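# Four arms thread orange cable through numbered rings

## Task

Get the orange cable passed through as many of the numbered rings as possible, taking the rings in rising number order as you follow the cable outward from its anchored end; leaving out any ring is allowed.

## Robot and tools

ROBOTS. Four identical Kinova Gen3 arms, named arm1, arm2, arm3 and arm4. Each has seven joints, a right hand with index, middle and ring fingers plus a thumb, and a wrist camera. Feet, in the scene frame in metres: arm1 at x=+0.653 y=+0.001 z=+0.763 (facing roughly -x); arm2 at x=+0.002 y=+0.654 z=+0.780 (facing -y); arm3 at x=-0.651 y=-0.001 z=+0.766 (facing +x); arm4 at x=+0.002 y=-0.654 z=+0.818 (facing +y). Each foot points along its own +x. The table tops are at z=+0.720. Reach is about 1.05 m from the joint-1 axis. The room cameras are cam_corner_a, cam_corner_b and cam_high. The wrist cameras are arm1_cam_wrist to arm4_cam_wrist; each sits on a mast on the palm side and looks toward the index knuckle. All images are 896x504.

FRAME. There is one scene frame. Its origin is on the floor and +z is up. In the hand's own axes, +z runs along the straight fingers, +x crosses the palm away from the thumb, and +y leaves the palm face.

move. This is the only call that commands motion. Its top-level keys are arm1, arm2, arm3, arm4 and cameras, with one object per arm you want to command. An arm you omit gets nothing new, and its old target may still be driving it. Inside an arm's object:
- joints: a map from joint name to an absolute target. These are not offsets.
  - joint1_rad to joint7_rad are in radians. Ranges: joint1, joint3, joint5 and joint7 are -6.283 to 6.283. joint2 is -2.249 to 2.249. joint4 is -2.579 to 2.579. joint6 is -2.099 to 2.099.
  - Joint meanings: joint1 swings the whole arm about its foot, with positive clockwise seen from above and 0 along the foot's facing. joint2 is the shoulder: 0 is upright and positive tips forward. joint4 is the elbow and joint6 the wrist bend. joint3 and joint5 roll the links. joint7 rolls the hand, with positive counter-clockwise when viewed from behind the hand.
  - A joint counts as done within ±0.01.
  - Reference posture: with joints 1, 3 and 5 at 0 and joint7 at 1.57, the fingers point down in front of the arm, the palm faces left, and the thumb is on the side away from the foot.
- The sixteen hand hinges: hand_index_mcp/abd/pip/dip, hand_middle_mcp/abd/pip/dip, hand_ring_mcp/abd/pip/dip, hand_thumb_cmc/axl/mcp/ipl.
  - Each takes an absolute goal on a -1 to 1 scale between the hinge's two end stops.
  - The straight value is +0.75 for _mcp, 0 for _abd, +0.58 for _pip, +0.70 for _dip, +0.71 for thumb_cmc, +0.68 for thumb_axl, +0.23 for thumb_mcp and +0.17 for thumb_ipl.
  - Moving toward -1 curls the fingers toward the palm and swings the thumb around in front of the palm.
  - Goals you leave out are kept. Re-sending the currently reported position loosens a grip.
- hand_current_limit (-1 to 1) sets the motor current cap, running from 0 to 550 mA. It starts at +0.4.
- hand_speed (-0.96 to 1) sets how fast the hinges run, as a share (n+1)/2 of 8.5 rad/s. It starts at -0.6.
- min_time_s (0.1 to 8, seconds) is optional. It sets the shortest duration for that arm's joint motions.

Other rules for move:
- All of an arm's joints start together and arrive together. Paths can sweep wide, and a large move may still be unfinished when the result returns.
- No action lasts more than 15 s.
- An unknown key makes the call invalid. An out-of-range value makes it refused. After a refusal, or after a stop, the later move, wait and finished_scene calls in the same reply are skipped.
- cameras is a list of camera names, or ["all"], or []. If you leave it out, you get every camera only for an empty call.
- A move with no arms returns the full state, all images and the scene number.

wait. seconds is 0 to 10. It commands nothing new and returns the state, plus cameras if asked.

zoom_image. Give camera and region [x0, y0, x1, y1] in pixels from the top-left corner, at most 504 wide and 504 high. It only works on cameras in the newest image set.

finished_scene. Give scene as the current scene's number. It cannot be undone. Call it only once the cable stays threaded without any robot holding it.

READING RESULTS.
- The "move" line lists each arm that was given motion, with "done" or its worst status word.
- joint_status gives one word per joint:
  - off_target: came to rest short and may still be pushing.
  - time_out: now holding where it stopped.
  - not_followed: the anti-collision check blocked the command, and the arm may keep trying.
- Arms marked "as last shown" were not commanded. Their lines read "not commanded" or repeat the previous values.
- on_its_own lists motion the call did not command.
- joint_positions gives radians and hinge values on the -1 to 1 scale.
- Joint velocities are in rad/s. "within noise" means the arm is still.
- Joint torques are in N m, with positive toward larger positions.
- Flange force is contact force in the tool axes. It is noisy, and "no reading" is possible.
- hand_state gives one word per motor: moving, goal, blocked (still pressing) or overload (shut off).
- Each motor also has its current in mA. Positive means it is pushing toward -1.
- Images may be slightly older than the state.

AVOID.
- Dropping things, or knocking anything off the work area or to the floor.
- Hard contact between two robots, including one hand closing on another's fingers. The collision check can act too late.
- Ramming fixed objects. The arms do not stop on contact and keep pushing.
- Torque faults. Limits are 104.5 N m for joints 1 to 4 and 51.3 N m for joints 5 to 7, and straying 5 degrees from the planned path also counts. A fault freezes that arm for 10 s and drops its remaining commands.
- Hand motor shutdown. A motor at 495 mA or more for 5 s shuts off for 10 s, so keep grip goals only slightly past the object.
- Overheating. Long stretched or loaded poses heat the motors. A MOTOR HOT line warns at 60 °C, and at 75 °C the arm sags and stops for 30 to 60 s.
- Idle thinking time. The scene keeps running while you think, and the robots hold their last command.

Each tool is called as name(argument=value, ...) on one line, values as JSON.

## Session

Scene 1 is done. Scene 2 now.

move()

Scene clock: 0.00 s.
Joint torques (N m): no reading
Motor temperatures (°C): arm1=[38 31 33 34 43 48 38] | arm2=[38 37 32 34 39 38 44] | arm3=[37 40 33 36 42 44 41] | arm4=[35 31 33 36 40 39 46]
Flange force (N): no reading
Joint velocities: within noise
arm1.joint_positions: joint1_rad=-0.550 joint2_rad=-0.436 joint3_rad=-0.047 joint4_rad=+1.499 joint5_rad=+0.004 joint6_rad=+1.995 joint7_rad=+1.775 hand_index_mcp=+0.753 hand_index_abd=+0.000 hand_index_pip=+0.577 hand_index_dip=+0.696 hand_middle_mcp=+0.753 hand_middle_abd=+0.000 hand_middle_pip=+0.577 hand_middle_dip=+0.696 hand_ring_mcp=+0.753 hand_ring_abd=+0.000 hand_ring_pip=+0.577 hand_ring_dip=+0.696 hand_thumb_cmc=+0.714 hand_thumb_axl=+0.677 hand_thumb_mcp=+0.226 hand_thumb_ipl=+0.168 hand_current_limit=+0.400 hand_speed=-0.600
arm1.joint_status: not commanded
arm1.hand_state: goal,goal,goal,goal,goal,goal,goal,goal,goal,goal,overload,goal,goal,goal,goal,goal
arm1.index_mcp_current_ma: 0
arm1.index_abd_current_ma: 0
arm1.index_pip_current_ma: 0
arm1.index_dip_current_ma: 0
arm1.middle_mcp_current_ma: 0
arm1.middle_abd_current_ma: 0
arm1.middle_pip_current_ma: 0
arm1.middle_dip_current_ma: 0
arm1.ring_mcp_current_ma: 0
arm1.ring_abd_current_ma: 0
arm1.ring_pip_current_ma: 0
arm1.ring_dip_current_ma: 0
arm1.thumb_cmc_current_ma: 0
arm1.thumb_axl_current_ma: 0
arm1.thumb_mcp_current_ma: 0
arm1.thumb_ipl_current_ma: 0
arm1.hand_goal_index_mcp: 0.754
arm1.hand_goal_index_abd: 0.000
arm1.hand_goal_index_pip: 0.576
arm1.hand_goal_index_dip: 0.696
arm1.hand_goal_middle_mcp: 0.754
arm1.hand_goal_middle_abd: 0.000
arm1.hand_goal_middle_pip: 0.576
arm1.hand_goal_middle_dip: 0.696
arm1.hand_goal_ring_mcp: 0.754
arm1.hand_goal_ring_abd: 0.000
arm1.hand_goal_ring_pip: 0.576
arm1.hand_goal_ring_dip: 0.696
arm1.hand_goal_thumb_cmc: 0.714
arm1.hand_goal_thumb_axl: 0.678
arm1.hand_goal_thumb_mcp: 0.226
arm1.hand_goal_thumb_ipl: 0.168
arm1.hand: x=+0.5862 y=-0.1235 z=+1.2802 quat_wxyz=(+0.004, +0.911, +0.409, -0.040) (m; scene frame)
arm2.joint_positions: joint1_rad=+0.820 joint2_rad=-0.421 joint3_rad=-0.101 joint4_rad=+1.472 joint5_rad=-0.059 joint6_rad=+1.938 joint7_rad=+1.841 hand_index_mcp=+0.753 hand_index_abd=+0.000 hand_index_pip=+0.577 hand_index_dip=+0.696 hand_middle_mcp=+0.753 hand_middle_abd=+0.000 hand_middle_pip=+0.577 hand_middle_dip=+0.696 hand_ring_mcp=+0.753 hand_ring_abd=+0.000 hand_ring_pip=+0.577 hand_ring_dip=+0.696 hand_thumb_cmc=+0.714 hand_thumb_axl=+0.677 hand_thumb_mcp=+0.226 hand_thumb_ipl=+0.168 hand_current_limit=+0.400 hand_speed=-0.600
arm2.joint_status: not commanded
arm2.hand_state: goal,goal,goal,goal,goal,goal,goal,goal,goal,goal,goal,goal,goal,goal,goal,goal
arm2.index_mcp_current_ma: 0
arm2.index_abd_current_ma: 0
arm2.index_pip_current_ma: 0
arm2.index_dip_current_ma: 0
arm2.middle_mcp_current_ma: 0
arm2.middle_abd_current_ma: 0
arm2.middle_pip_current_ma: 0
arm2.middle_dip_current_ma: 0
arm2.ring_mcp_current_ma: 0
arm2.ring_abd_current_ma: 0
arm2.ring_pip_current_ma: 0
arm2.ring_dip_current_ma: 0
arm2.thumb_cmc_current_ma: 0
arm2.thumb_axl_current_ma: 0
arm2.thumb_mcp_current_ma: 0
arm2.thumb_ipl_current_ma: 0
arm2.hand_goal_index_mcp: 0.754
arm2.hand_goal_index_abd: 0.000
arm2.hand_goal_index_pip: 0.576
arm2.hand_goal_index_dip: 0.696
arm2.hand_goal_middle_mcp: 0.754
arm2.hand_goal_middle_abd: 0.000
arm2.hand_goal_middle_pip: 0.576
arm2.hand_goal_middle_dip: 0.696
arm2.hand_goal_ring_mcp: 0.754
arm2.hand_goal_ring_abd: 0.000
arm2.hand_goal_ring_pip: 0.576
arm2.hand_goal_ring_dip: 0.696
arm2.hand_goal_thumb_cmc: 0.714
arm2.hand_goal_thumb_axl: 0.678
arm2.hand_goal_thumb_mcp: 0.226
arm2.hand_goal_thumb_ipl: 0.168
arm2.hand: x=-0.0317 y=+0.4914 z=+1.3086 quat_wxyz=(+0.030, +0.845, +0.529, -0.071) (m; scene frame)
arm3.joint_positions: joint1_rad=+0.472 joint2_rad=-0.395 joint3_rad=-0.036 joint4_rad=+1.473 joint5_rad=-0.050 joint6_rad=+2.061 joint7_rad=+1.824 hand_index_mcp=+0.753 hand_index_abd=+0.000 hand_index_pip=+0.577 hand_index_dip=+0.696 hand_middle_mcp=+0.753 hand_middle_abd=+0.000 hand_middle_pip=+0.577 hand_middle_dip=+0.696 hand_ring_mcp=+0.753 hand_ring_abd=+0.000 hand_ring_pip=+0.577 hand_ring_dip=+0.696 hand_thumb_cmc=+0.714 hand_thumb_axl=+0.677 hand_thumb_mcp=+0.226 hand_thumb_ipl=+0.168 hand_current_limit=+0.400 hand_speed=-0.600
arm3.joint_status: not commanded
arm3.hand_state: goal,goal,goal,goal,goal,goal,goal,goal,goal,goal,goal,goal,goal,goal,goal,goal
arm3.index_mcp_current_ma: 0
arm3.index_abd_current_ma: 0
arm3.index_pip_current_ma: 0
arm3.index_dip_current_ma: 0
arm3.middle_mcp_current_ma: 0
arm3.middle_abd_current_ma: 0
arm3.middle_pip_current_ma: 0
arm3.middle_dip_current_ma: 0
arm3.ring_mcp_current_ma: 0
arm3.ring_abd_current_ma: 0
arm3.ring_pip_current_ma: 0
arm3.ring_dip_current_ma: 0
arm3.thumb_cmc_current_ma: 0
arm3.thumb_axl_current_ma: 0
arm3.thumb_mcp_current_ma: 0
arm3.thumb_ipl_current_ma: 0
arm3.hand_goal_index_mcp: 0.754
arm3.hand_goal_index_abd: 0.000
arm3.hand_goal_index_pip: 0.576
arm3.hand_goal_index_dip: 0.696
arm3.hand_goal_middle_mcp: 0.754
arm3.hand_goal_middle_abd: 0.000
arm3.hand_goal_middle_pip: 0.576
arm3.hand_goal_middle_dip: 0.696
arm3.hand_goal_ring_mcp: 0.754
arm3.hand_goal_ring_abd: 0.000
arm3.hand_goal_ring_pip: 0.576
arm3.hand_goal_ring_dip: 0.696
arm3.hand_goal_thumb_cmc: 0.714
arm3.hand_goal_thumb_axl: 0.678
arm3.hand_goal_thumb_mcp: 0.226
arm3.hand_goal_thumb_ipl: 0.168
arm3.hand: x=-0.5150 y=+0.0211 z=+1.2898 quat_wxyz=(+0.007, +0.081, +0.997, +0.015) (m; scene frame)
arm4.joint_positions: joint1_rad=+0.181 joint2_rad=-0.351 joint3_rad=-0.031 joint4_rad=+1.429 joint5_rad=-0.012 joint6_rad=+1.974 joint7_rad=+1.684 hand_index_mcp=+0.753 hand_index_abd=+0.000 hand_index_pip=+0.577 hand_index_dip=+0.696 hand_middle_mcp=+0.753 hand_middle_abd=+0.000 hand_middle_pip=+0.577 hand_middle_dip=+0.696 hand_ring_mcp=+0.753 hand_ring_abd=+0.000 hand_ring_pip=+0.577 hand_ring_dip=+0.696 hand_thumb_cmc=+0.714 hand_thumb_axl=+0.677 hand_thumb_mcp=+0.226 hand_thumb_ipl=+0.168 hand_current_limit=+0.400 hand_speed=-0.600
arm4.joint_status: not commanded
arm4.hand_state: goal,goal,goal,goal,goal,goal,goal,goal,goal,goal,goal,goal,goal,goal,goal,goal
arm4.index_mcp_current_ma: 0
arm4.index_abd_current_ma: 0
arm4.index_pip_current_ma: 0
arm4.index_dip_current_ma: 0
arm4.middle_mcp_current_ma: 0
arm4.middle_abd_current_ma: 0
arm4.middle_pip_current_ma: 0
arm4.middle_dip_current_ma: 0
arm4.ring_mcp_current_ma: 0
arm4.ring_abd_current_ma: 0
arm4.ring_pip_current_ma: 0
arm4.ring_dip_current_ma: 0
arm4.thumb_cmc_current_ma: 0
arm4.thumb_axl_current_ma: 0
arm4.thumb_mcp_current_ma: 0
arm4.thumb_ipl_current_ma: 0
arm4.hand_goal_index_mcp: 0.754
arm4.hand_goal_index_abd: 0.000
arm4.hand_goal_index_pip: 0.576
arm4.hand_goal_index_dip: 0.696
arm4.hand_goal_middle_mcp: 0.754
arm4.hand_goal_middle_abd: 0.000
arm4.hand_goal_middle_pip: 0.576
arm4.hand_goal_middle_dip: 0.696
arm4.hand_goal_ring_mcp: 0.754
arm4.hand_goal_ring_abd: 0.000
arm4.hand_goal_ring_pip: 0.576
arm4.hand_goal_ring_dip: 0.696
arm4.hand_goal_thumb_cmc: 0.714
arm4.hand_goal_thumb_axl: 0.678
arm4.hand_goal_thumb_mcp: 0.226
arm4.hand_goal_thumb_ipl: 0.168
arm4.hand: x=-0.0445 y=-0.4776 z=+1.3488 quat_wxyz=(+0.036, -0.706, +0.706, +0.029) (m; scene frame)
pictures: arm1_cam_wrist, arm2_cam_wrist, arm3_cam_wrist, arm4_cam_wrist, cam_corner_a, cam_corner_b, cam_high

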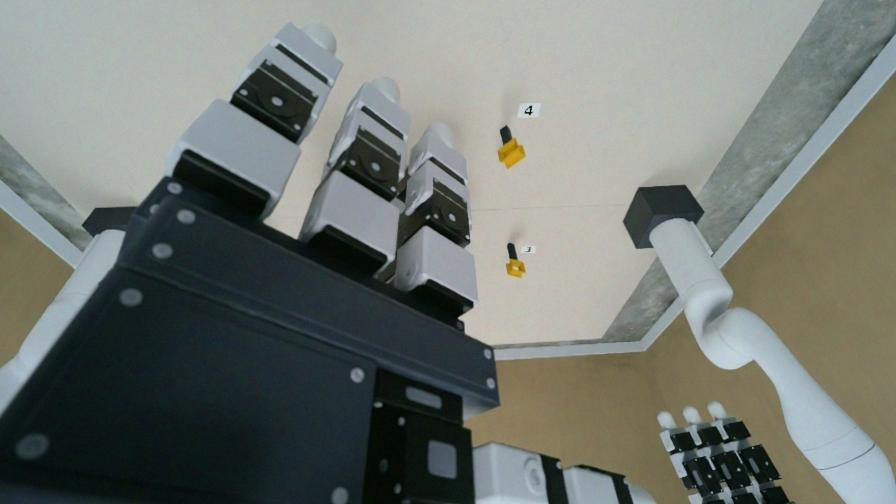

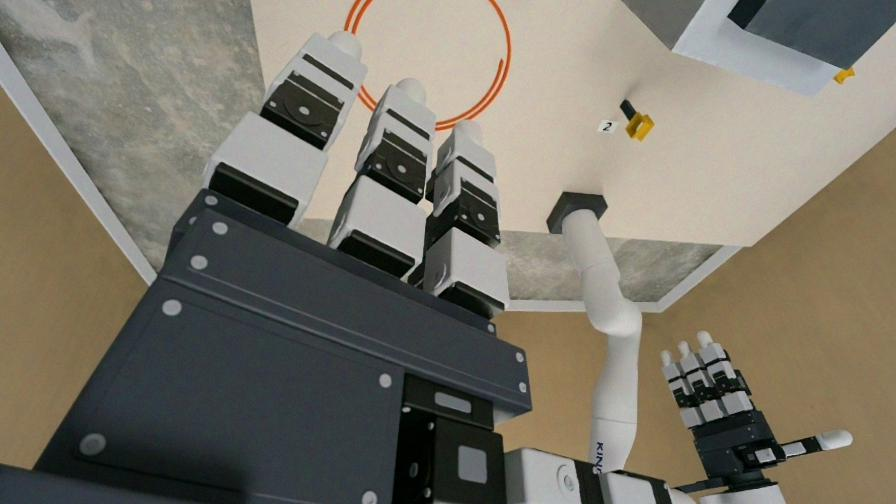

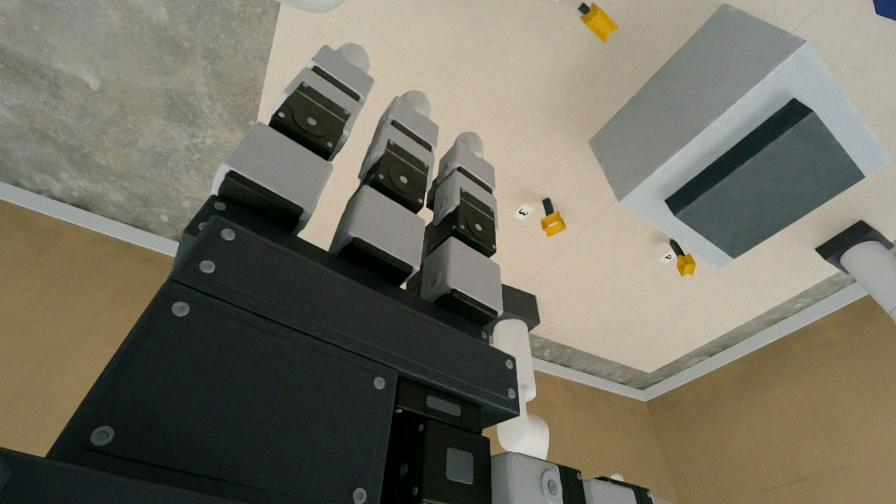

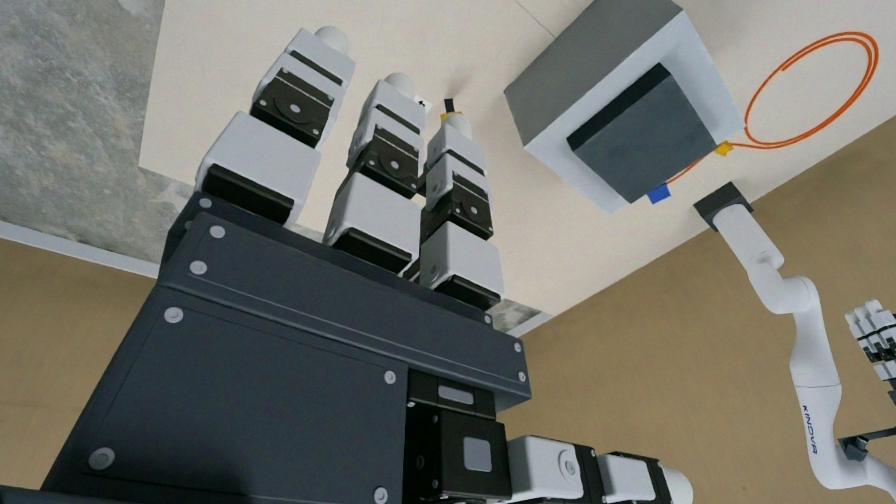

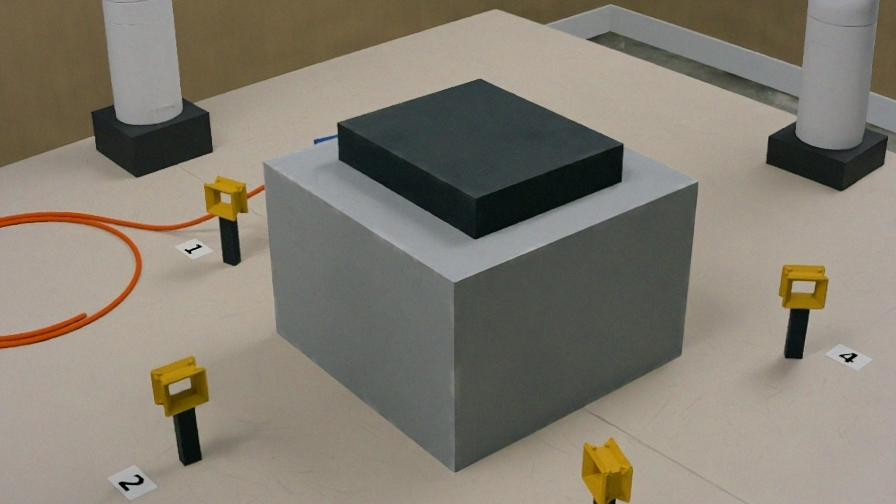

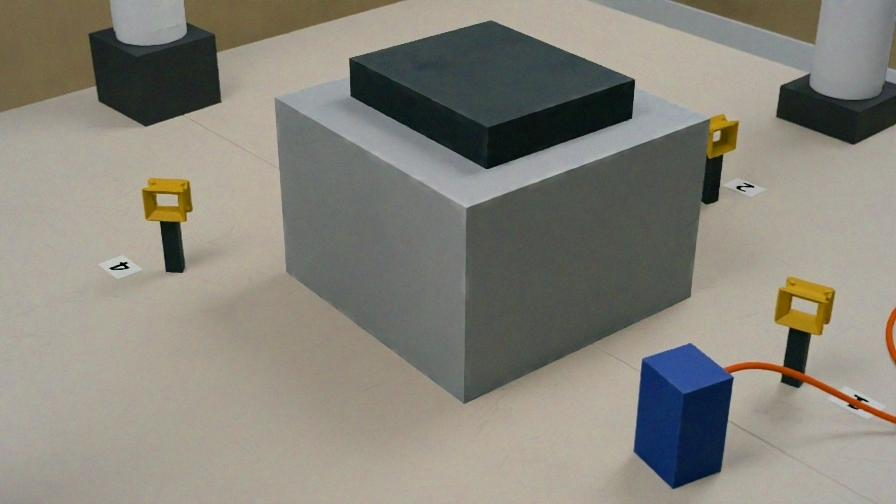

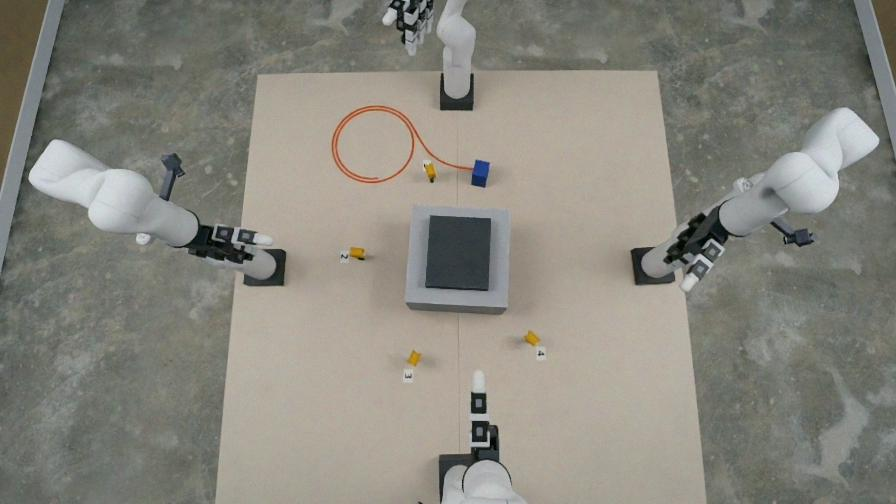

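zoom_image(camera="cam_high", region=[320, 90, 500, 200])

zoom_image(camera="cam_high", region=[320, 230, 560, 390])

zoom_image(camera="cam_corner_a", region=[0, 160, 290, 360])

zoom_image(camera="arm2_cam_wrist", region=[300, 0, 680, 200])

Scaled by 2.800 from the camera's 896x504 image, which has a finer 1280x720 frame.

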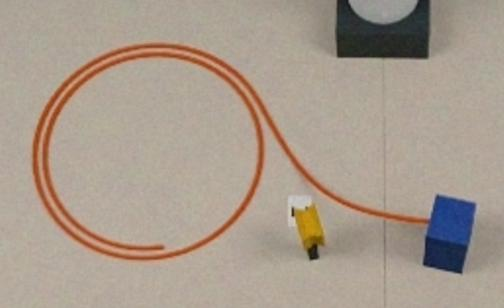

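Scaled by 2.100 from the camera's 896x504 image, which has a finer 1280x720 frame.

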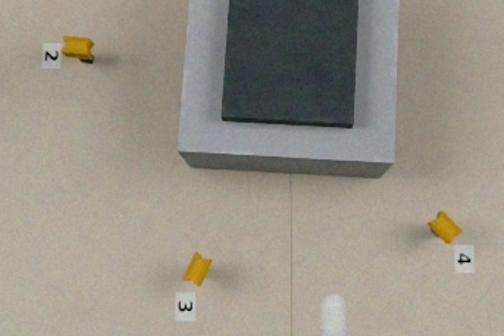

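Scaled by 1.738 from the camera's 896x504 image, which has a finer 1280x720 frame.

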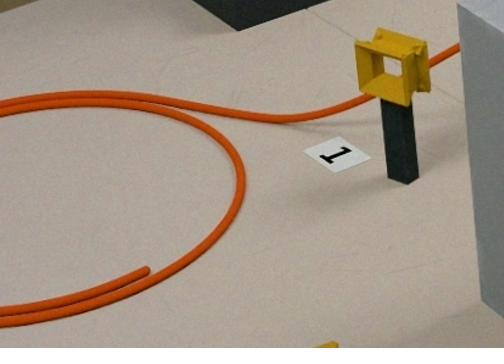

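Scaled by 1.326 from the camera's 896x504 image, which has a finer 1280x720 frame.

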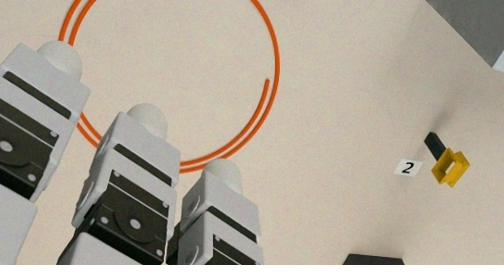

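zoom_image(camera="cam_high", region=[410, 150, 450, 190])

zoom_image(camera="cam_high", region=[335, 235, 375, 275])

zoom_image(camera="cam_high", region=[395, 335, 435, 375])

zoom_image(camera="cam_high", region=[512, 318, 552, 358])

zoom_image(camera="cam_corner_a", region=[180, 150, 270, 240])

zoom_image(camera="cam_corner_a", region=[130, 340, 230, 440])

zoom_image(camera="cam_corner_b", region=[750, 260, 850, 360])

Scaled by 12.600 from the camera's 896x504 image, which has a finer 1280x720 frame.

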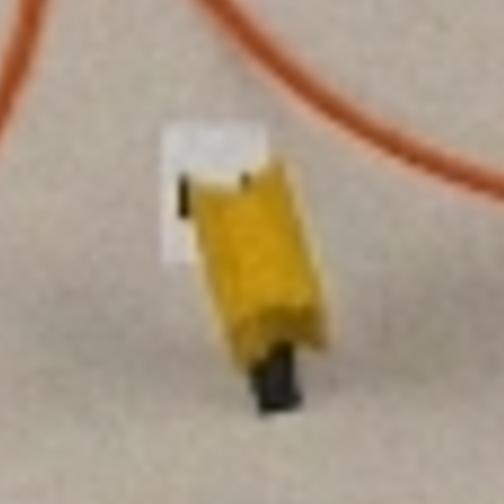

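Scaled by 12.600 from the camera's 896x504 image, which has a finer 1280x720 frame.

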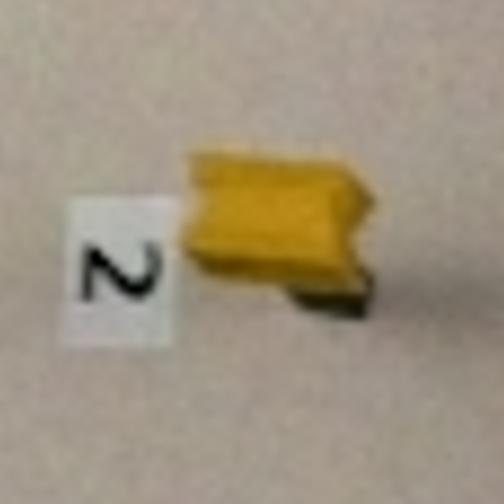

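Scaled by 12.600 from the camera's 896x504 image, which has a finer 1280x720 frame.

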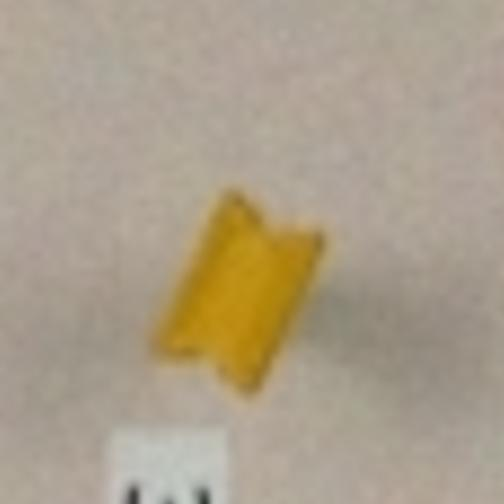

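Scaled by 12.600 from the camera's 896x504 image, which has a finer 1280x720 frame.

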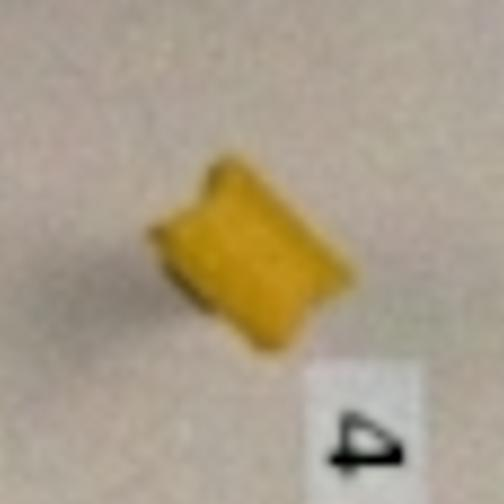

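Scaled by 5.600 from the camera's 896x504 image, which has a finer 1280x720 frame.

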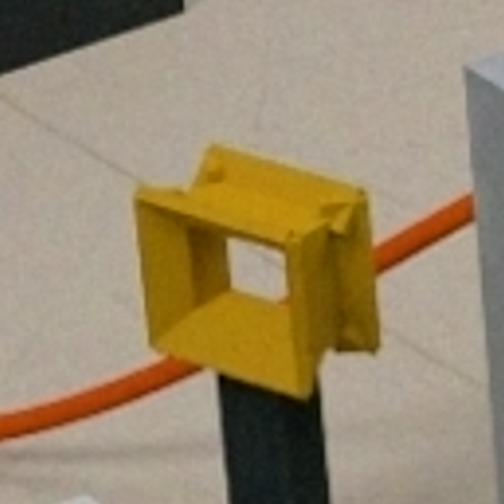

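Scaled by 5.040 from the camera's 896x504 image, which has a finer 1280x720 frame.

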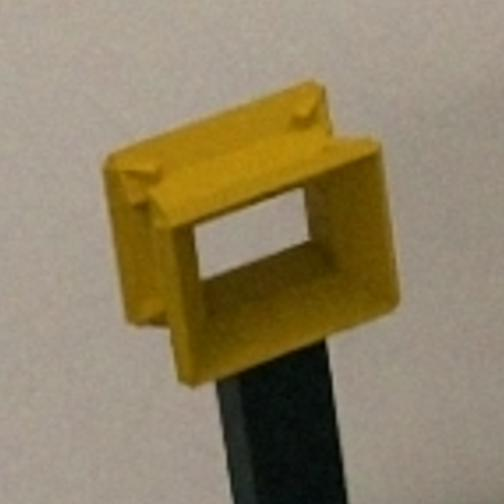

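Scaled by 5.040 from the camera's 896x504 image, which has a finer 1280x720 frame.

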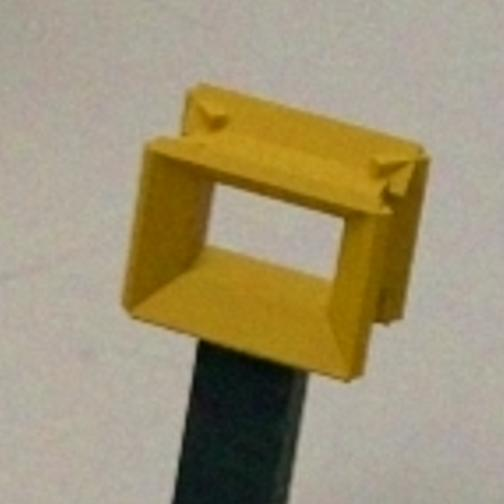

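zoom_image(camera="cam_high", region=[330, 140, 400, 190])

zoom_image(camera="cam_high", region=[455, 145, 505, 195])

zoom_image(camera="arm2_cam_wrist", region=[440, 30, 560, 150])

Scaled by 7.200 from the camera's 896x504 image, which has a finer 1280x720 frame.

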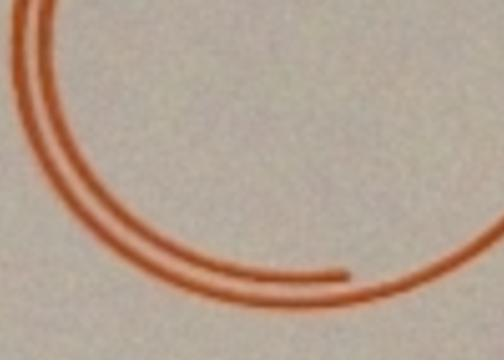

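Scaled by 10.080 from the camera's 896x504 image, which has a finer 1280x720 frame.

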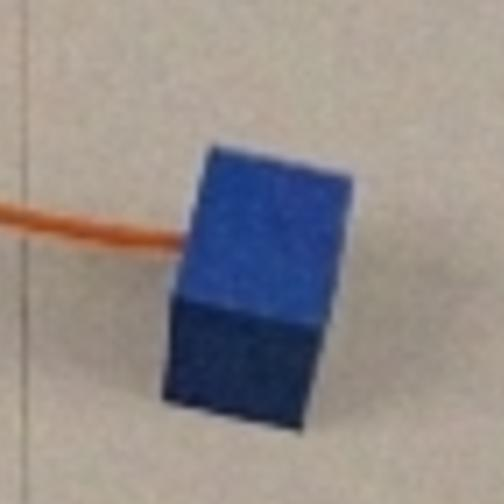

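Scaled by 4.200 from the camera's 896x504 image, which has a finer 1280x720 frame.

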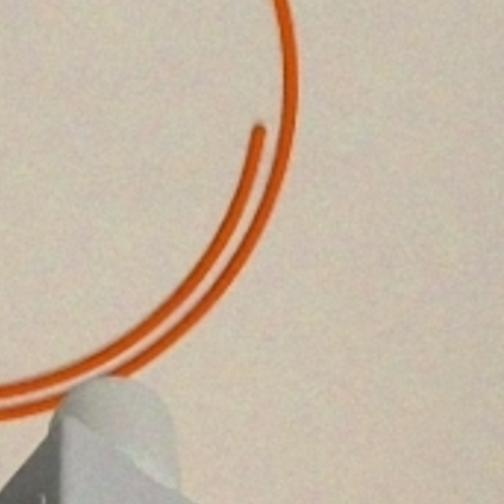

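move(arm2={"joints":{"joint1_rad":0.6512,"joint2_rad":0.6075,"joint3_rad":0,"joint4_rad":1.9407,"joint5_rad":0.6948,"joint6_rad":0.6119,"joint7_rad":1.2466,"hand_current_limit":0.75,"hand_index_abd":0.12,"hand_middle_abd":-0.12,"hand_index_dip":-0.638,"hand_middle_dip":-0.638,"hand_ring_mcp":0.85,"hand_ring_abd":-0.1,"hand_ring_pip":-0.898,"hand_ring_dip":-0.174},"min_time_s":2.5}, arm3={"joints":{"hand_current_limit":0.75,"hand_index_abd":0.12,"hand_middle_abd":-0.12,"hand_ring_mcp":0.85,"hand_ring_abd":-0.1,"hand_ring_pip":-0.898,"hand_ring_dip":-0.174}}, arm4={"joints":{"hand_current_limit":0.75,"hand_index_abd":0.12,"hand_middle_abd":-0.12,"hand_ring_mcp":0.85,"hand_ring_abd":-0.1,"hand_ring_pip":-0.898,"hand_ring_dip":-0.174}}, cameras=["arm2_cam_wrist","cam_high","cam_corner_a"])

Scene clock: 390.60 s.
Joint torques (N m): arm1=[0.39 -0.55 -0.44 -7.73 0.22 -0.35 0.25] | arm2=[-0.42 -18.49 1.91 -4.71 0.81 0.36 0.1] | arm3=[-0.25 0.64 0.61 -7.91 -0.32 -0.2 0.11] | arm4=[1.11 -2.5 -0.09 -6.71 -0.58 -0.26 -0.38]
Motor temperatures (°C): arm1=[38 31 33 34 43 48 38] | arm2=[38 36 32 34 39 37 44] | arm3=[37 39 33 36 42 43 41] | arm4=[35 31 33 37 40 39 46]
Flange force (N): arm1=[-1.9 -0.6 -0.3] | arm2=[-5.2 -0.8 3.2] | arm3=[1.2 2.7 2.6] | arm4=[-4.6 -2.7 -5.5]
move: arm2 done; arm3 done; arm4 done
Joint velocities: within noise
arm1: as last shown
arm1.joint_positions: joint1_rad=-0.550 joint2_rad=-0.436 joint3_rad=-0.047 joint4_rad=+1.499 joint5_rad=+0.004 joint6_rad=+1.995 joint7_rad=+1.775 hand_index_mcp=+0.753 hand_index_abd=+0.000 hand_index_pip=+0.577 hand_index_dip=+0.696 hand_middle_mcp=+0.753 hand_middle_abd=+0.000 hand_middle_pip=+0.577 hand_middle_dip=+0.696 hand_ring_mcp=+0.753 hand_ring_abd=+0.000 hand_ring_pip=+0.577 hand_ring_dip=+0.696 hand_thumb_cmc=+0.714 hand_thumb_axl=+0.677 hand_thumb_mcp=+0.224 hand_thumb_ipl=+0.168 hand_current_limit=+0.400 hand_speed=-0.600
arm1.thumb_mcp_current_ma: -2
arm2.joint_positions: joint1_rad=+0.651 joint2_rad=+0.607 joint3_rad=+0.000 joint4_rad=+1.941 joint5_rad=+0.695 joint6_rad=+0.612 joint7_rad=+1.247 hand_index_mcp=+0.752 hand_index_abd=+0.116 hand_index_pip=+0.577 hand_index_dip=-0.635 hand_middle_mcp=+0.752 hand_middle_abd=-0.117 hand_middle_pip=+0.577 hand_middle_dip=-0.635 hand_ring_mcp=+0.845 hand_ring_abd=-0.097 hand_ring_pip=-0.892 hand_ring_dip=-0.171 hand_thumb_cmc=+0.713 hand_thumb_axl=+0.677 hand_thumb_mcp=+0.224 hand_thumb_ipl=+0.168 hand_current_limit=+0.750 hand_speed=-0.600
arm2.joint_status: all done
arm2.hand_state: goal,goal,goal,goal,goal,goal,goal,goal,goal,goal,goal,goal,goal,goal,goal,goal
arm2.index_mcp_current_ma: -4
arm2.index_abd_current_ma: -7
arm2.index_pip_current_ma: 1
arm2.index_dip_current_ma: 6
arm2.middle_mcp_current_ma: -5
arm2.middle_abd_current_ma: 4
arm2.middle_pip_current_ma: 1
arm2.middle_dip_current_ma: 6
arm2.ring_mcp_current_ma: -11
arm2.ring_abd_current_ma: 4
arm2.ring_pip_current_ma: 14
arm2.ring_dip_current_ma: 6
arm2.thumb_cmc_current_ma: -2
arm2.thumb_axl_current_ma: -1
arm2.thumb_mcp_current_ma: -6
arm2.thumb_ipl_current_ma: 0
arm2.hand_goal_index_mcp: 0.754
arm2.hand_goal_index_abd: 0.120
arm2.hand_goal_index_pip: 0.576
arm2.hand_goal_index_dip: -0.638
arm2.hand_goal_middle_mcp: 0.754
arm2.hand_goal_middle_abd: -0.120
arm2.hand_goal_middle_pip: 0.576
arm2.hand_goal_middle_dip: -0.638
arm2.hand_goal_ring_mcp: 0.850
arm2.hand_goal_ring_abd: -0.100
arm2.hand_goal_ring_pip: -0.898
arm2.hand_goal_ring_dip: -0.174
arm2.hand_goal_thumb_cmc: 0.714
arm2.hand_goal_thumb_axl: 0.678
arm2.hand_goal_thumb_mcp: 0.226
arm2.hand_goal_thumb_ipl: 0.168
arm2.hand: x=-0.3186 y=+0.3392 z=+0.8395 quat_wxyz=(-0.160, +0.823, +0.535, -0.104) (m; scene frame)
arm3.joint_positions: joint1_rad=+0.472 joint2_rad=-0.395 joint3_rad=-0.036 joint4_rad=+1.473 joint5_rad=-0.050 joint6_rad=+2.061 joint7_rad=+1.824 hand_index_mcp=+0.753 hand_index_abd=+0.116 hand_index_pip=+0.577 hand_index_dip=+0.696 hand_middle_mcp=+0.753 hand_middle_abd=-0.116 hand_middle_pip=+0.577 hand_middle_dip=+0.696 hand_ring_mcp=+0.848 hand_ring_abd=-0.097 hand_ring_pip=-0.891 hand_ring_dip=-0.171 hand_thumb_cmc=+0.714 hand_thumb_axl=+0.677 hand_thumb_mcp=+0.224 hand_thumb_ipl=+0.168 hand_current_limit=+0.750 hand_speed=-0.600
arm3.joint_status: all done
arm3.hand_state: goal,goal,goal,goal,goal,goal,goal,goal,goal,goal,goal,goal,goal,goal,goal,goal
arm3.index_mcp_current_ma: 0
arm3.index_abd_current_ma: -1
arm3.index_pip_current_ma: 0
arm3.index_dip_current_ma: 0
arm3.middle_mcp_current_ma: 0
arm3.middle_abd_current_ma: 1
arm3.middle_pip_current_ma: 0
arm3.middle_dip_current_ma: 0
arm3.ring_mcp_current_ma: -1
arm3.ring_abd_current_ma: 1
arm3.ring_pip_current_ma: 4
arm3.ring_dip_current_ma: 1
arm3.thumb_cmc_current_ma: 0
arm3.thumb_axl_current_ma: 0
arm3.thumb_mcp_current_ma: -1
arm3.thumb_ipl_current_ma: 0
arm3.hand_goal_index_mcp: 0.754
arm3.hand_goal_index_abd: 0.120
arm3.hand_goal_index_pip: 0.576
arm3.hand_goal_index_dip: 0.696
arm3.hand_goal_middle_mcp: 0.754
arm3.hand_goal_middle_abd: -0.120
arm3.hand_goal_middle_pip: 0.576
arm3.hand_goal_middle_dip: 0.696
arm3.hand_goal_ring_mcp: 0.850
arm3.hand_goal_ring_abd: -0.100
arm3.hand_goal_ring_pip: -0.898
arm3.hand_goal_ring_dip: -0.174
arm3.hand_goal_thumb_cmc: 0.714
arm3.hand_goal_thumb_axl: 0.678
arm3.hand_goal_thumb_mcp: 0.226
arm3.hand_goal_thumb_ipl: 0.168
arm3.hand: x=-0.5150 y=+0.0211 z=+1.2898 quat_wxyz=(+0.007, +0.081, +0.997, +0.015) (m; scene frame)
arm4.joint_positions: joint1_rad=+0.181 joint2_rad=-0.351 joint3_rad=-0.031 joint4_rad=+1.429 joint5_rad=-0.012 joint6_rad=+1.974 joint7_rad=+1.684 hand_index_mcp=+0.753 hand_index_abd=+0.115 hand_index_pip=+0.577 hand_index_dip=+0.696 hand_middle_mcp=+0.753 hand_middle_abd=-0.117 hand_middle_pip=+0.577 hand_middle_dip=+0.696 hand_ring_mcp=+0.848 hand_ring_abd=-0.097 hand_ring_pip=-0.891 hand_ring_dip=-0.171 hand_thumb_cmc=+0.714 hand_thumb_axl=+0.677 hand_thumb_mcp=+0.224 hand_thumb_ipl=+0.168 hand_current_limit=+0.750 hand_speed=-0.600
arm4.joint_status: all done
arm4.hand_state: goal,goal,goal,goal,goal,goal,goal,goal,goal,goal,goal,goal,goal,goal,goal,goal
arm4.index_mcp_current_ma: 0
arm4.index_abd_current_ma: -2
arm4.index_pip_current_ma: 0
arm4.index_dip_current_ma: 0
arm4.middle_mcp_current_ma: 0
arm4.middle_abd_current_ma: 1
arm4.middle_pip_current_ma: 0
arm4.middle_dip_current_ma: 0
arm4.ring_mcp_current_ma: -1
arm4.ring_abd_current_ma: 1
arm4.ring_pip_current_ma: 5
arm4.ring_dip_current_ma: 1
arm4.thumb_cmc_current_ma: 0
arm4.thumb_axl_current_ma: 0
arm4.thumb_mcp_current_ma: -1
arm4.thumb_ipl_current_ma: 0
arm4.hand_goal_index_mcp: 0.754
arm4.hand_goal_index_abd: 0.120
arm4.hand_goal_index_pip: 0.576
arm4.hand_goal_index_dip: 0.696
arm4.hand_goal_middle_mcp: 0.754
arm4.hand_goal_middle_abd: -0.120
arm4.hand_goal_middle_pip: 0.576
arm4.hand_goal_middle_dip: 0.696
arm4.hand_goal_ring_mcp: 0.850
arm4.hand_goal_ring_abd: -0.100
arm4.hand_goal_ring_pip: -0.898
arm4.hand_goal_ring_dip: -0.174
arm4.hand_goal_thumb_cmc: 0.714
arm4.hand_goal_thumb_axl: 0.678
arm4.hand_goal_thumb_mcp: 0.226
arm4.hand_goal_thumb_ipl: 0.168
arm4.hand: x=-0.0445 y=-0.4776 z=+1.3488 quat_wxyz=(+0.036, -0.706, +0.706, +0.029) (m; scene frame)
pictures: arm2_cam_wrist, cam_corner_a, cam_high

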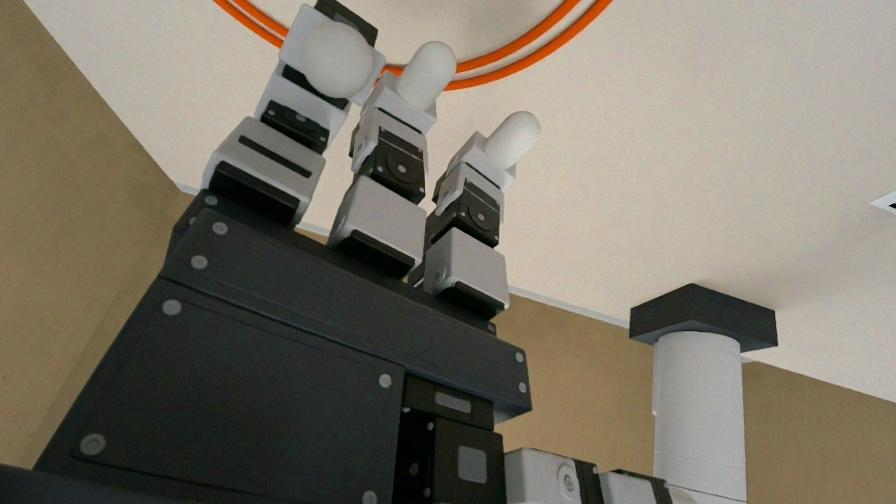

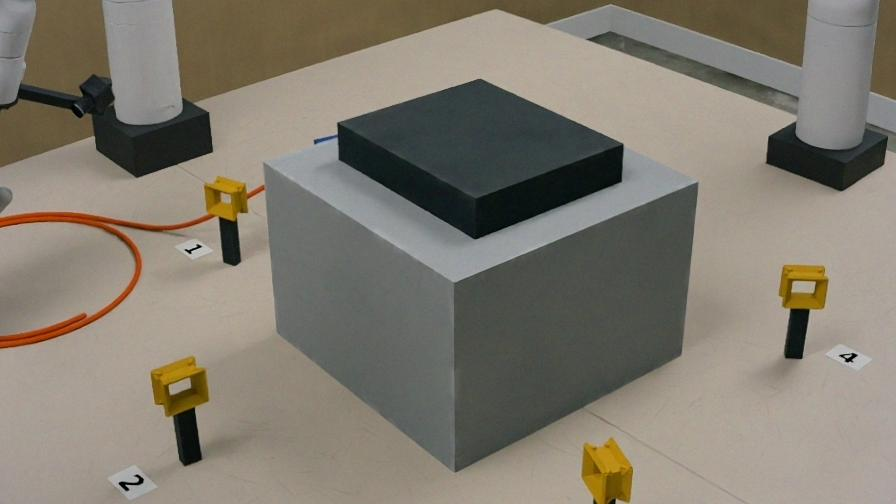

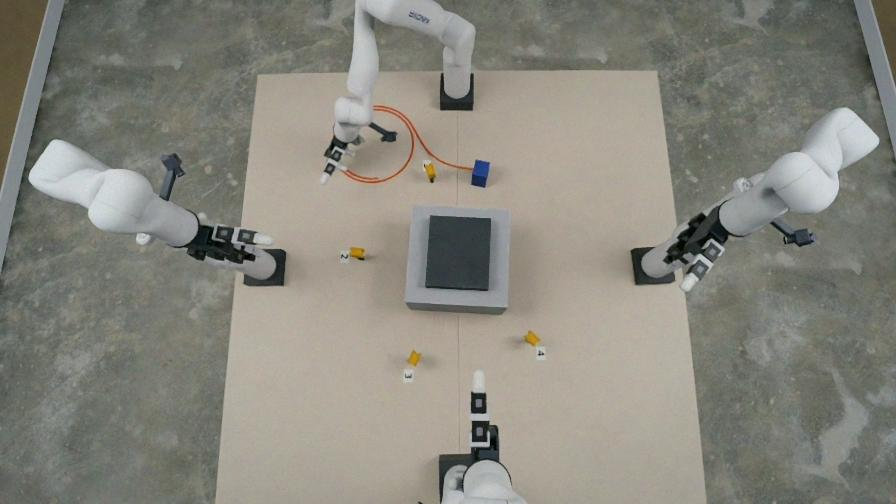

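move(arm2={"joints":{"joint1_rad":0.6517,"joint2_rad":0.6908,"joint4_rad":1.9613,"joint5_rad":0.8046,"joint6_rad":0.5355,"joint7_rad":1.1165},"min_time_s":0.8}, cameras=["arm2_cam_wrist","cam_high"])

zoom_image(camera="arm2_cam_wrist", region=[340, 0, 620, 180])

zoom_image(camera="cam_high", region=[310, 110, 410, 200])

Scene clock: 423.97 s.
Joint torques (N m): arm1=[0.4 -0.55 -0.4 -7.73 0.2 -0.33 0.26] | arm2=[-0.32 -19.05 1.96 -3.92 0.7 0.49 0.05] | arm3=[-0.2 0.58 0.52 -7.91 -0.29 -0.21 0.12] | arm4=[1.12 -2.52 -0.08 -6.69 -0.6 -0.25 -0.41]
Motor temperatures (°C): arm1=[38 31 33 34 43 48 38] | arm2=[38 37 32 34 39 38 44] | arm3=[37 39 33 36 42 43 41] | arm4=[35 31 33 37 40 39 46]
Flange force (N): arm1=[-1.9 -0.5 -0.3] | arm2=[-5.4 -0.6 3.2] | arm3=[1.2 2.5 2.4] | arm4=[-4.7 -2.8 -5.6]
move: arm2 done
Joint velocities: within noise
arm1, arm3, arm4: as last shown
arm2.joint_positions: joint1_rad=+0.652 joint2_rad=+0.691 joint3_rad=+0.000 joint4_rad=+1.961 joint5_rad=+0.805 joint6_rad=+0.535 joint7_rad=+1.117 hand_index_mcp=+0.752 hand_index_abd=+0.116 hand_index_pip=+0.577 hand_index_dip=-0.635 hand_middle_mcp=+0.752 hand_middle_abd=-0.117 hand_middle_pip=+0.577 hand_middle_dip=-0.635 hand_ring_mcp=+0.845 hand_ring_abd=-0.097 hand_ring_pip=-0.892 hand_ring_dip=-0.171 hand_thumb_cmc=+0.713 hand_thumb_axl=+0.677 hand_thumb_mcp=+0.224 hand_thumb_ipl=+0.168 hand_current_limit=+0.750 hand_speed=-0.600
arm2.joint_status: all done
arm2.hand_state: goal,goal,goal,goal,goal,goal,goal,goal,goal,goal,goal,goal,goal,goal,goal,goal
arm2.index_mcp_current_ma: -4
arm2.index_abd_current_ma: -7
arm2.index_pip_current_ma: 1
arm2.index_dip_current_ma: 6
arm2.middle_mcp_current_ma: -5
arm2.middle_abd_current_ma: 4
arm2.middle_pip_current_ma: 1
arm2.middle_dip_current_ma: 6
arm2.ring_mcp_current_ma: -11
arm2.ring_abd_current_ma: 4
arm2.ring_pip_current_ma: 13
arm2.ring_dip_current_ma: 6
arm2.thumb_cmc_current_ma: -2
arm2.thumb_axl_current_ma: -1
arm2.thumb_mcp_current_ma: -6
arm2.thumb_ipl_current_ma: 0
arm2.hand_goal_index_mcp: 0.754
arm2.hand_goal_index_abd: 0.120
arm2.hand_goal_index_pip: 0.576
arm2.hand_goal_index_dip: -0.638
arm2.hand_goal_middle_mcp: 0.754
arm2.hand_goal_middle_abd: -0.120
arm2.hand_goal_middle_pip: 0.576
arm2.hand_goal_middle_dip: -0.638
arm2.hand_goal_ring_mcp: 0.850
arm2.hand_goal_ring_abd: -0.100
arm2.hand_goal_ring_pip: -0.898
arm2.hand_goal_ring_dip: -0.174
arm2.hand_goal_thumb_cmc: 0.714
arm2.hand_goal_thumb_axl: 0.678
arm2.hand_goal_thumb_mcp: 0.226
arm2.hand_goal_thumb_ipl: 0.168
arm2.hand: x=-0.3186 y=+0.3390 z=+0.8015 quat_wxyz=(-0.160, +0.823, +0.535, -0.104) (m; scene frame)
pictures: arm2_cam_wrist, cam_high

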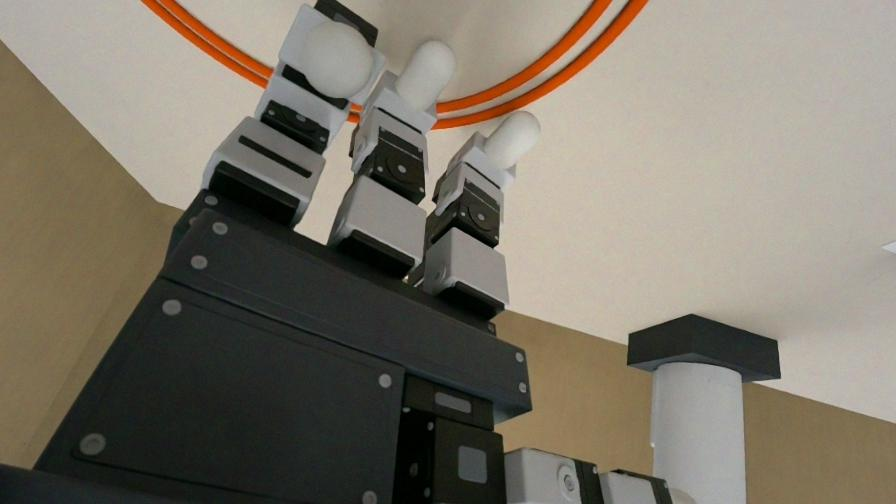

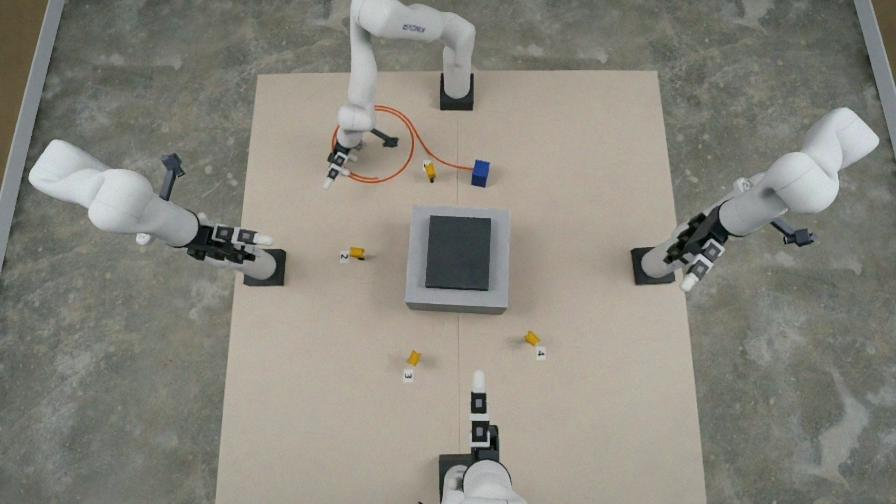

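Scaled by 1.800 from the camera's 896x504 image, which has a finer 1280x720 frame.

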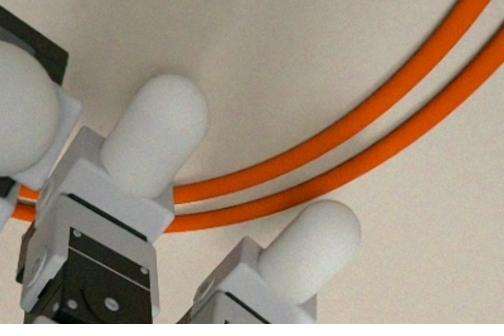

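Scaled by 5.040 from the camera's 896x504 image, which has a finer 1280x720 frame.

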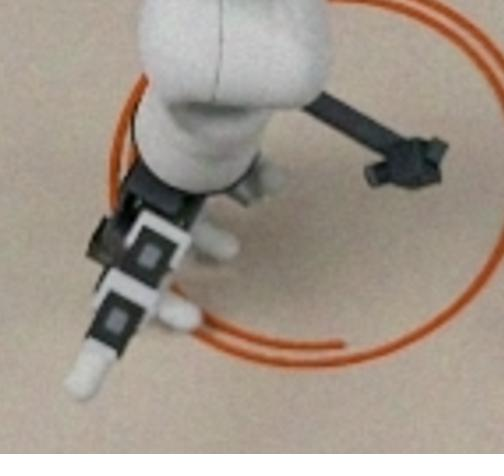

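move(arm2={"joints":{"joint1_rad":0.6293,"joint2_rad":0.6969,"joint4_rad":1.9858,"joint5_rad":0.8349,"joint6_rad":0.5221,"joint7_rad":1.0583},"min_time_s":0.6}, cameras=["arm2_cam_wrist","cam_high"])

zoom_image(camera="arm2_cam_wrist", region=[340, 0, 620, 180])

zoom_image(camera="cam_high", region=[310, 130, 390, 200])

Scene clock: 466.00 s.
Joint torques (N m): arm1=[0.42 -0.55 -0.44 -7.66 0.2 -0.35 0.26] | arm2=[-0.37 -18.89 1.93 -3.68 0.68 0.5 0.04] | arm3=[-0.22 0.55 0.56 -7.87 -0.32 -0.22 0.13] | arm4=[1.12 -2.51 -0.08 -6.72 -0.6 -0.25 -0.38]
Motor temperatures (°C): arm1=[38 31 33 34 43 48 38] | arm2=[38 37 32 34 39 38 44] | arm3=[37 39 33 36 42 43 41] | arm4=[35 31 33 37 40 39 46]
Flange force (N): arm1=[-1.9 -0.7 -0.6] | arm2=[-5.5 -0.6 3.0] | arm3=[1.0 2.6 2.2] | arm4=[-4.7 -2.7 -5.5]
move: arm2 done
Joint velocities: within noise
arm1, arm3, arm4: as last shown
arm2.joint_positions: joint1_rad=+0.629 joint2_rad=+0.697 joint3_rad=+0.000 joint4_rad=+1.986 joint5_rad=+0.835 joint6_rad=+0.522 joint7_rad=+1.058 hand_index_mcp=+0.752 hand_index_abd=+0.116 hand_index_pip=+0.577 hand_index_dip=-0.635 hand_middle_mcp=+0.752 hand_middle_abd=-0.117 hand_middle_pip=+0.577 hand_middle_dip=-0.635 hand_ring_mcp=+0.845 hand_ring_abd=-0.097 hand_ring_pip=-0.892 hand_ring_dip=-0.171 hand_thumb_cmc=+0.713 hand_thumb_axl=+0.677 hand_thumb_mcp=+0.224 hand_thumb_ipl=+0.168 hand_current_limit=+0.750 hand_speed=-0.600
arm2.joint_status: all done
arm2.hand_state: goal,goal,goal,goal,goal,goal,goal,goal,goal,goal,goal,goal,goal,goal,goal,goal
arm2.index_mcp_current_ma: -4
arm2.index_abd_current_ma: -6
arm2.index_pip_current_ma: 1
arm2.index_dip_current_ma: 6
arm2.middle_mcp_current_ma: -5
arm2.middle_abd_current_ma: 4
arm2.middle_pip_current_ma: 1
arm2.middle_dip_current_ma: 6
arm2.ring_mcp_current_ma: -11
arm2.ring_abd_current_ma: 4
arm2.ring_pip_current_ma: 13
arm2.ring_dip_current_ma: 6
arm2.thumb_cmc_current_ma: -2
arm2.thumb_axl_current_ma: -1
arm2.thumb_mcp_current_ma: -6
arm2.thumb_ipl_current_ma: 0
arm2.hand_goal_index_mcp: 0.754
arm2.hand_goal_index_abd: 0.120
arm2.hand_goal_index_pip: 0.576
arm2.hand_goal_index_dip: -0.638
arm2.hand_goal_middle_mcp: 0.754
arm2.hand_goal_middle_abd: -0.120
arm2.hand_goal_middle_pip: 0.576
arm2.hand_goal_middle_dip: -0.638
arm2.hand_goal_ring_mcp: 0.850
arm2.hand_goal_ring_abd: -0.100
arm2.hand_goal_ring_pip: -0.898
arm2.hand_goal_ring_dip: -0.174
arm2.hand_goal_thumb_cmc: 0.714
arm2.hand_goal_thumb_axl: 0.678
arm2.hand_goal_thumb_mcp: 0.226
arm2.hand_goal_thumb_ipl: 0.168
arm2.hand: x=-0.3076 y=+0.3381 z=+0.7955 quat_wxyz=(-0.160, +0.823, +0.535, -0.104) (m; scene frame)
pictures: arm2_cam_wrist, cam_high

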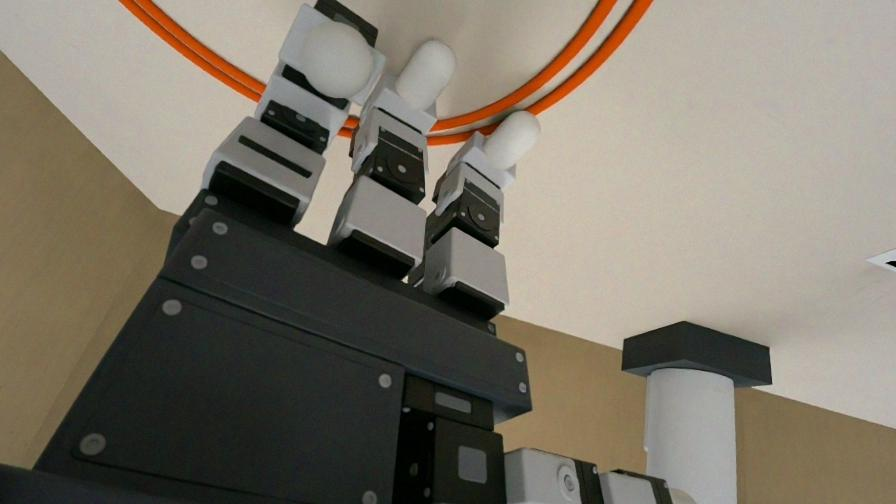

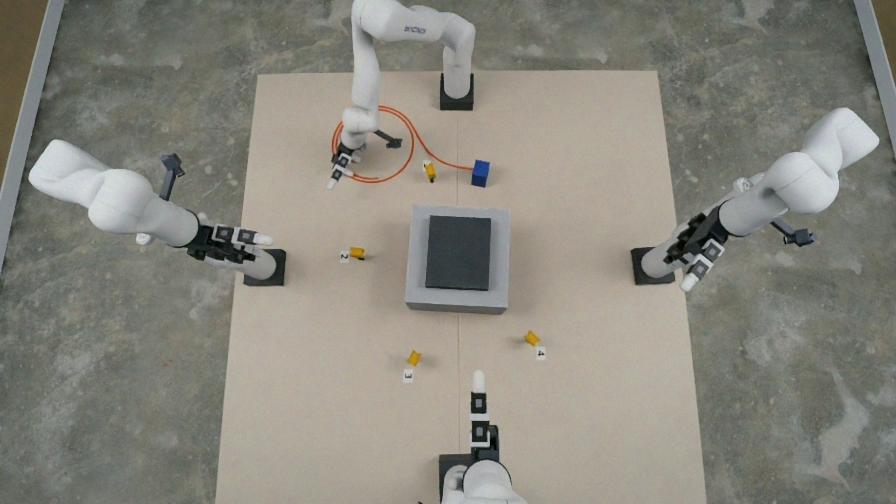

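Scaled by 1.800 from the camera's 896x504 image, which has a finer 1280x720 frame.

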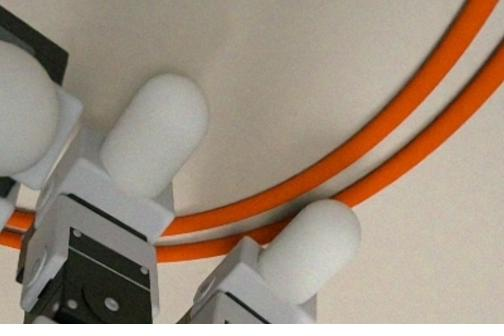

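Scaled by 6.300 from the camera's 896x504 image, which has a finer 1280x720 frame.

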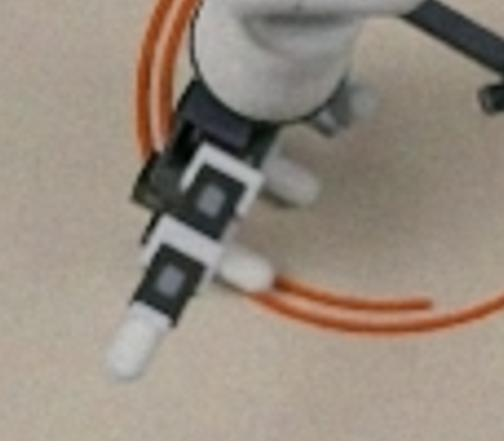

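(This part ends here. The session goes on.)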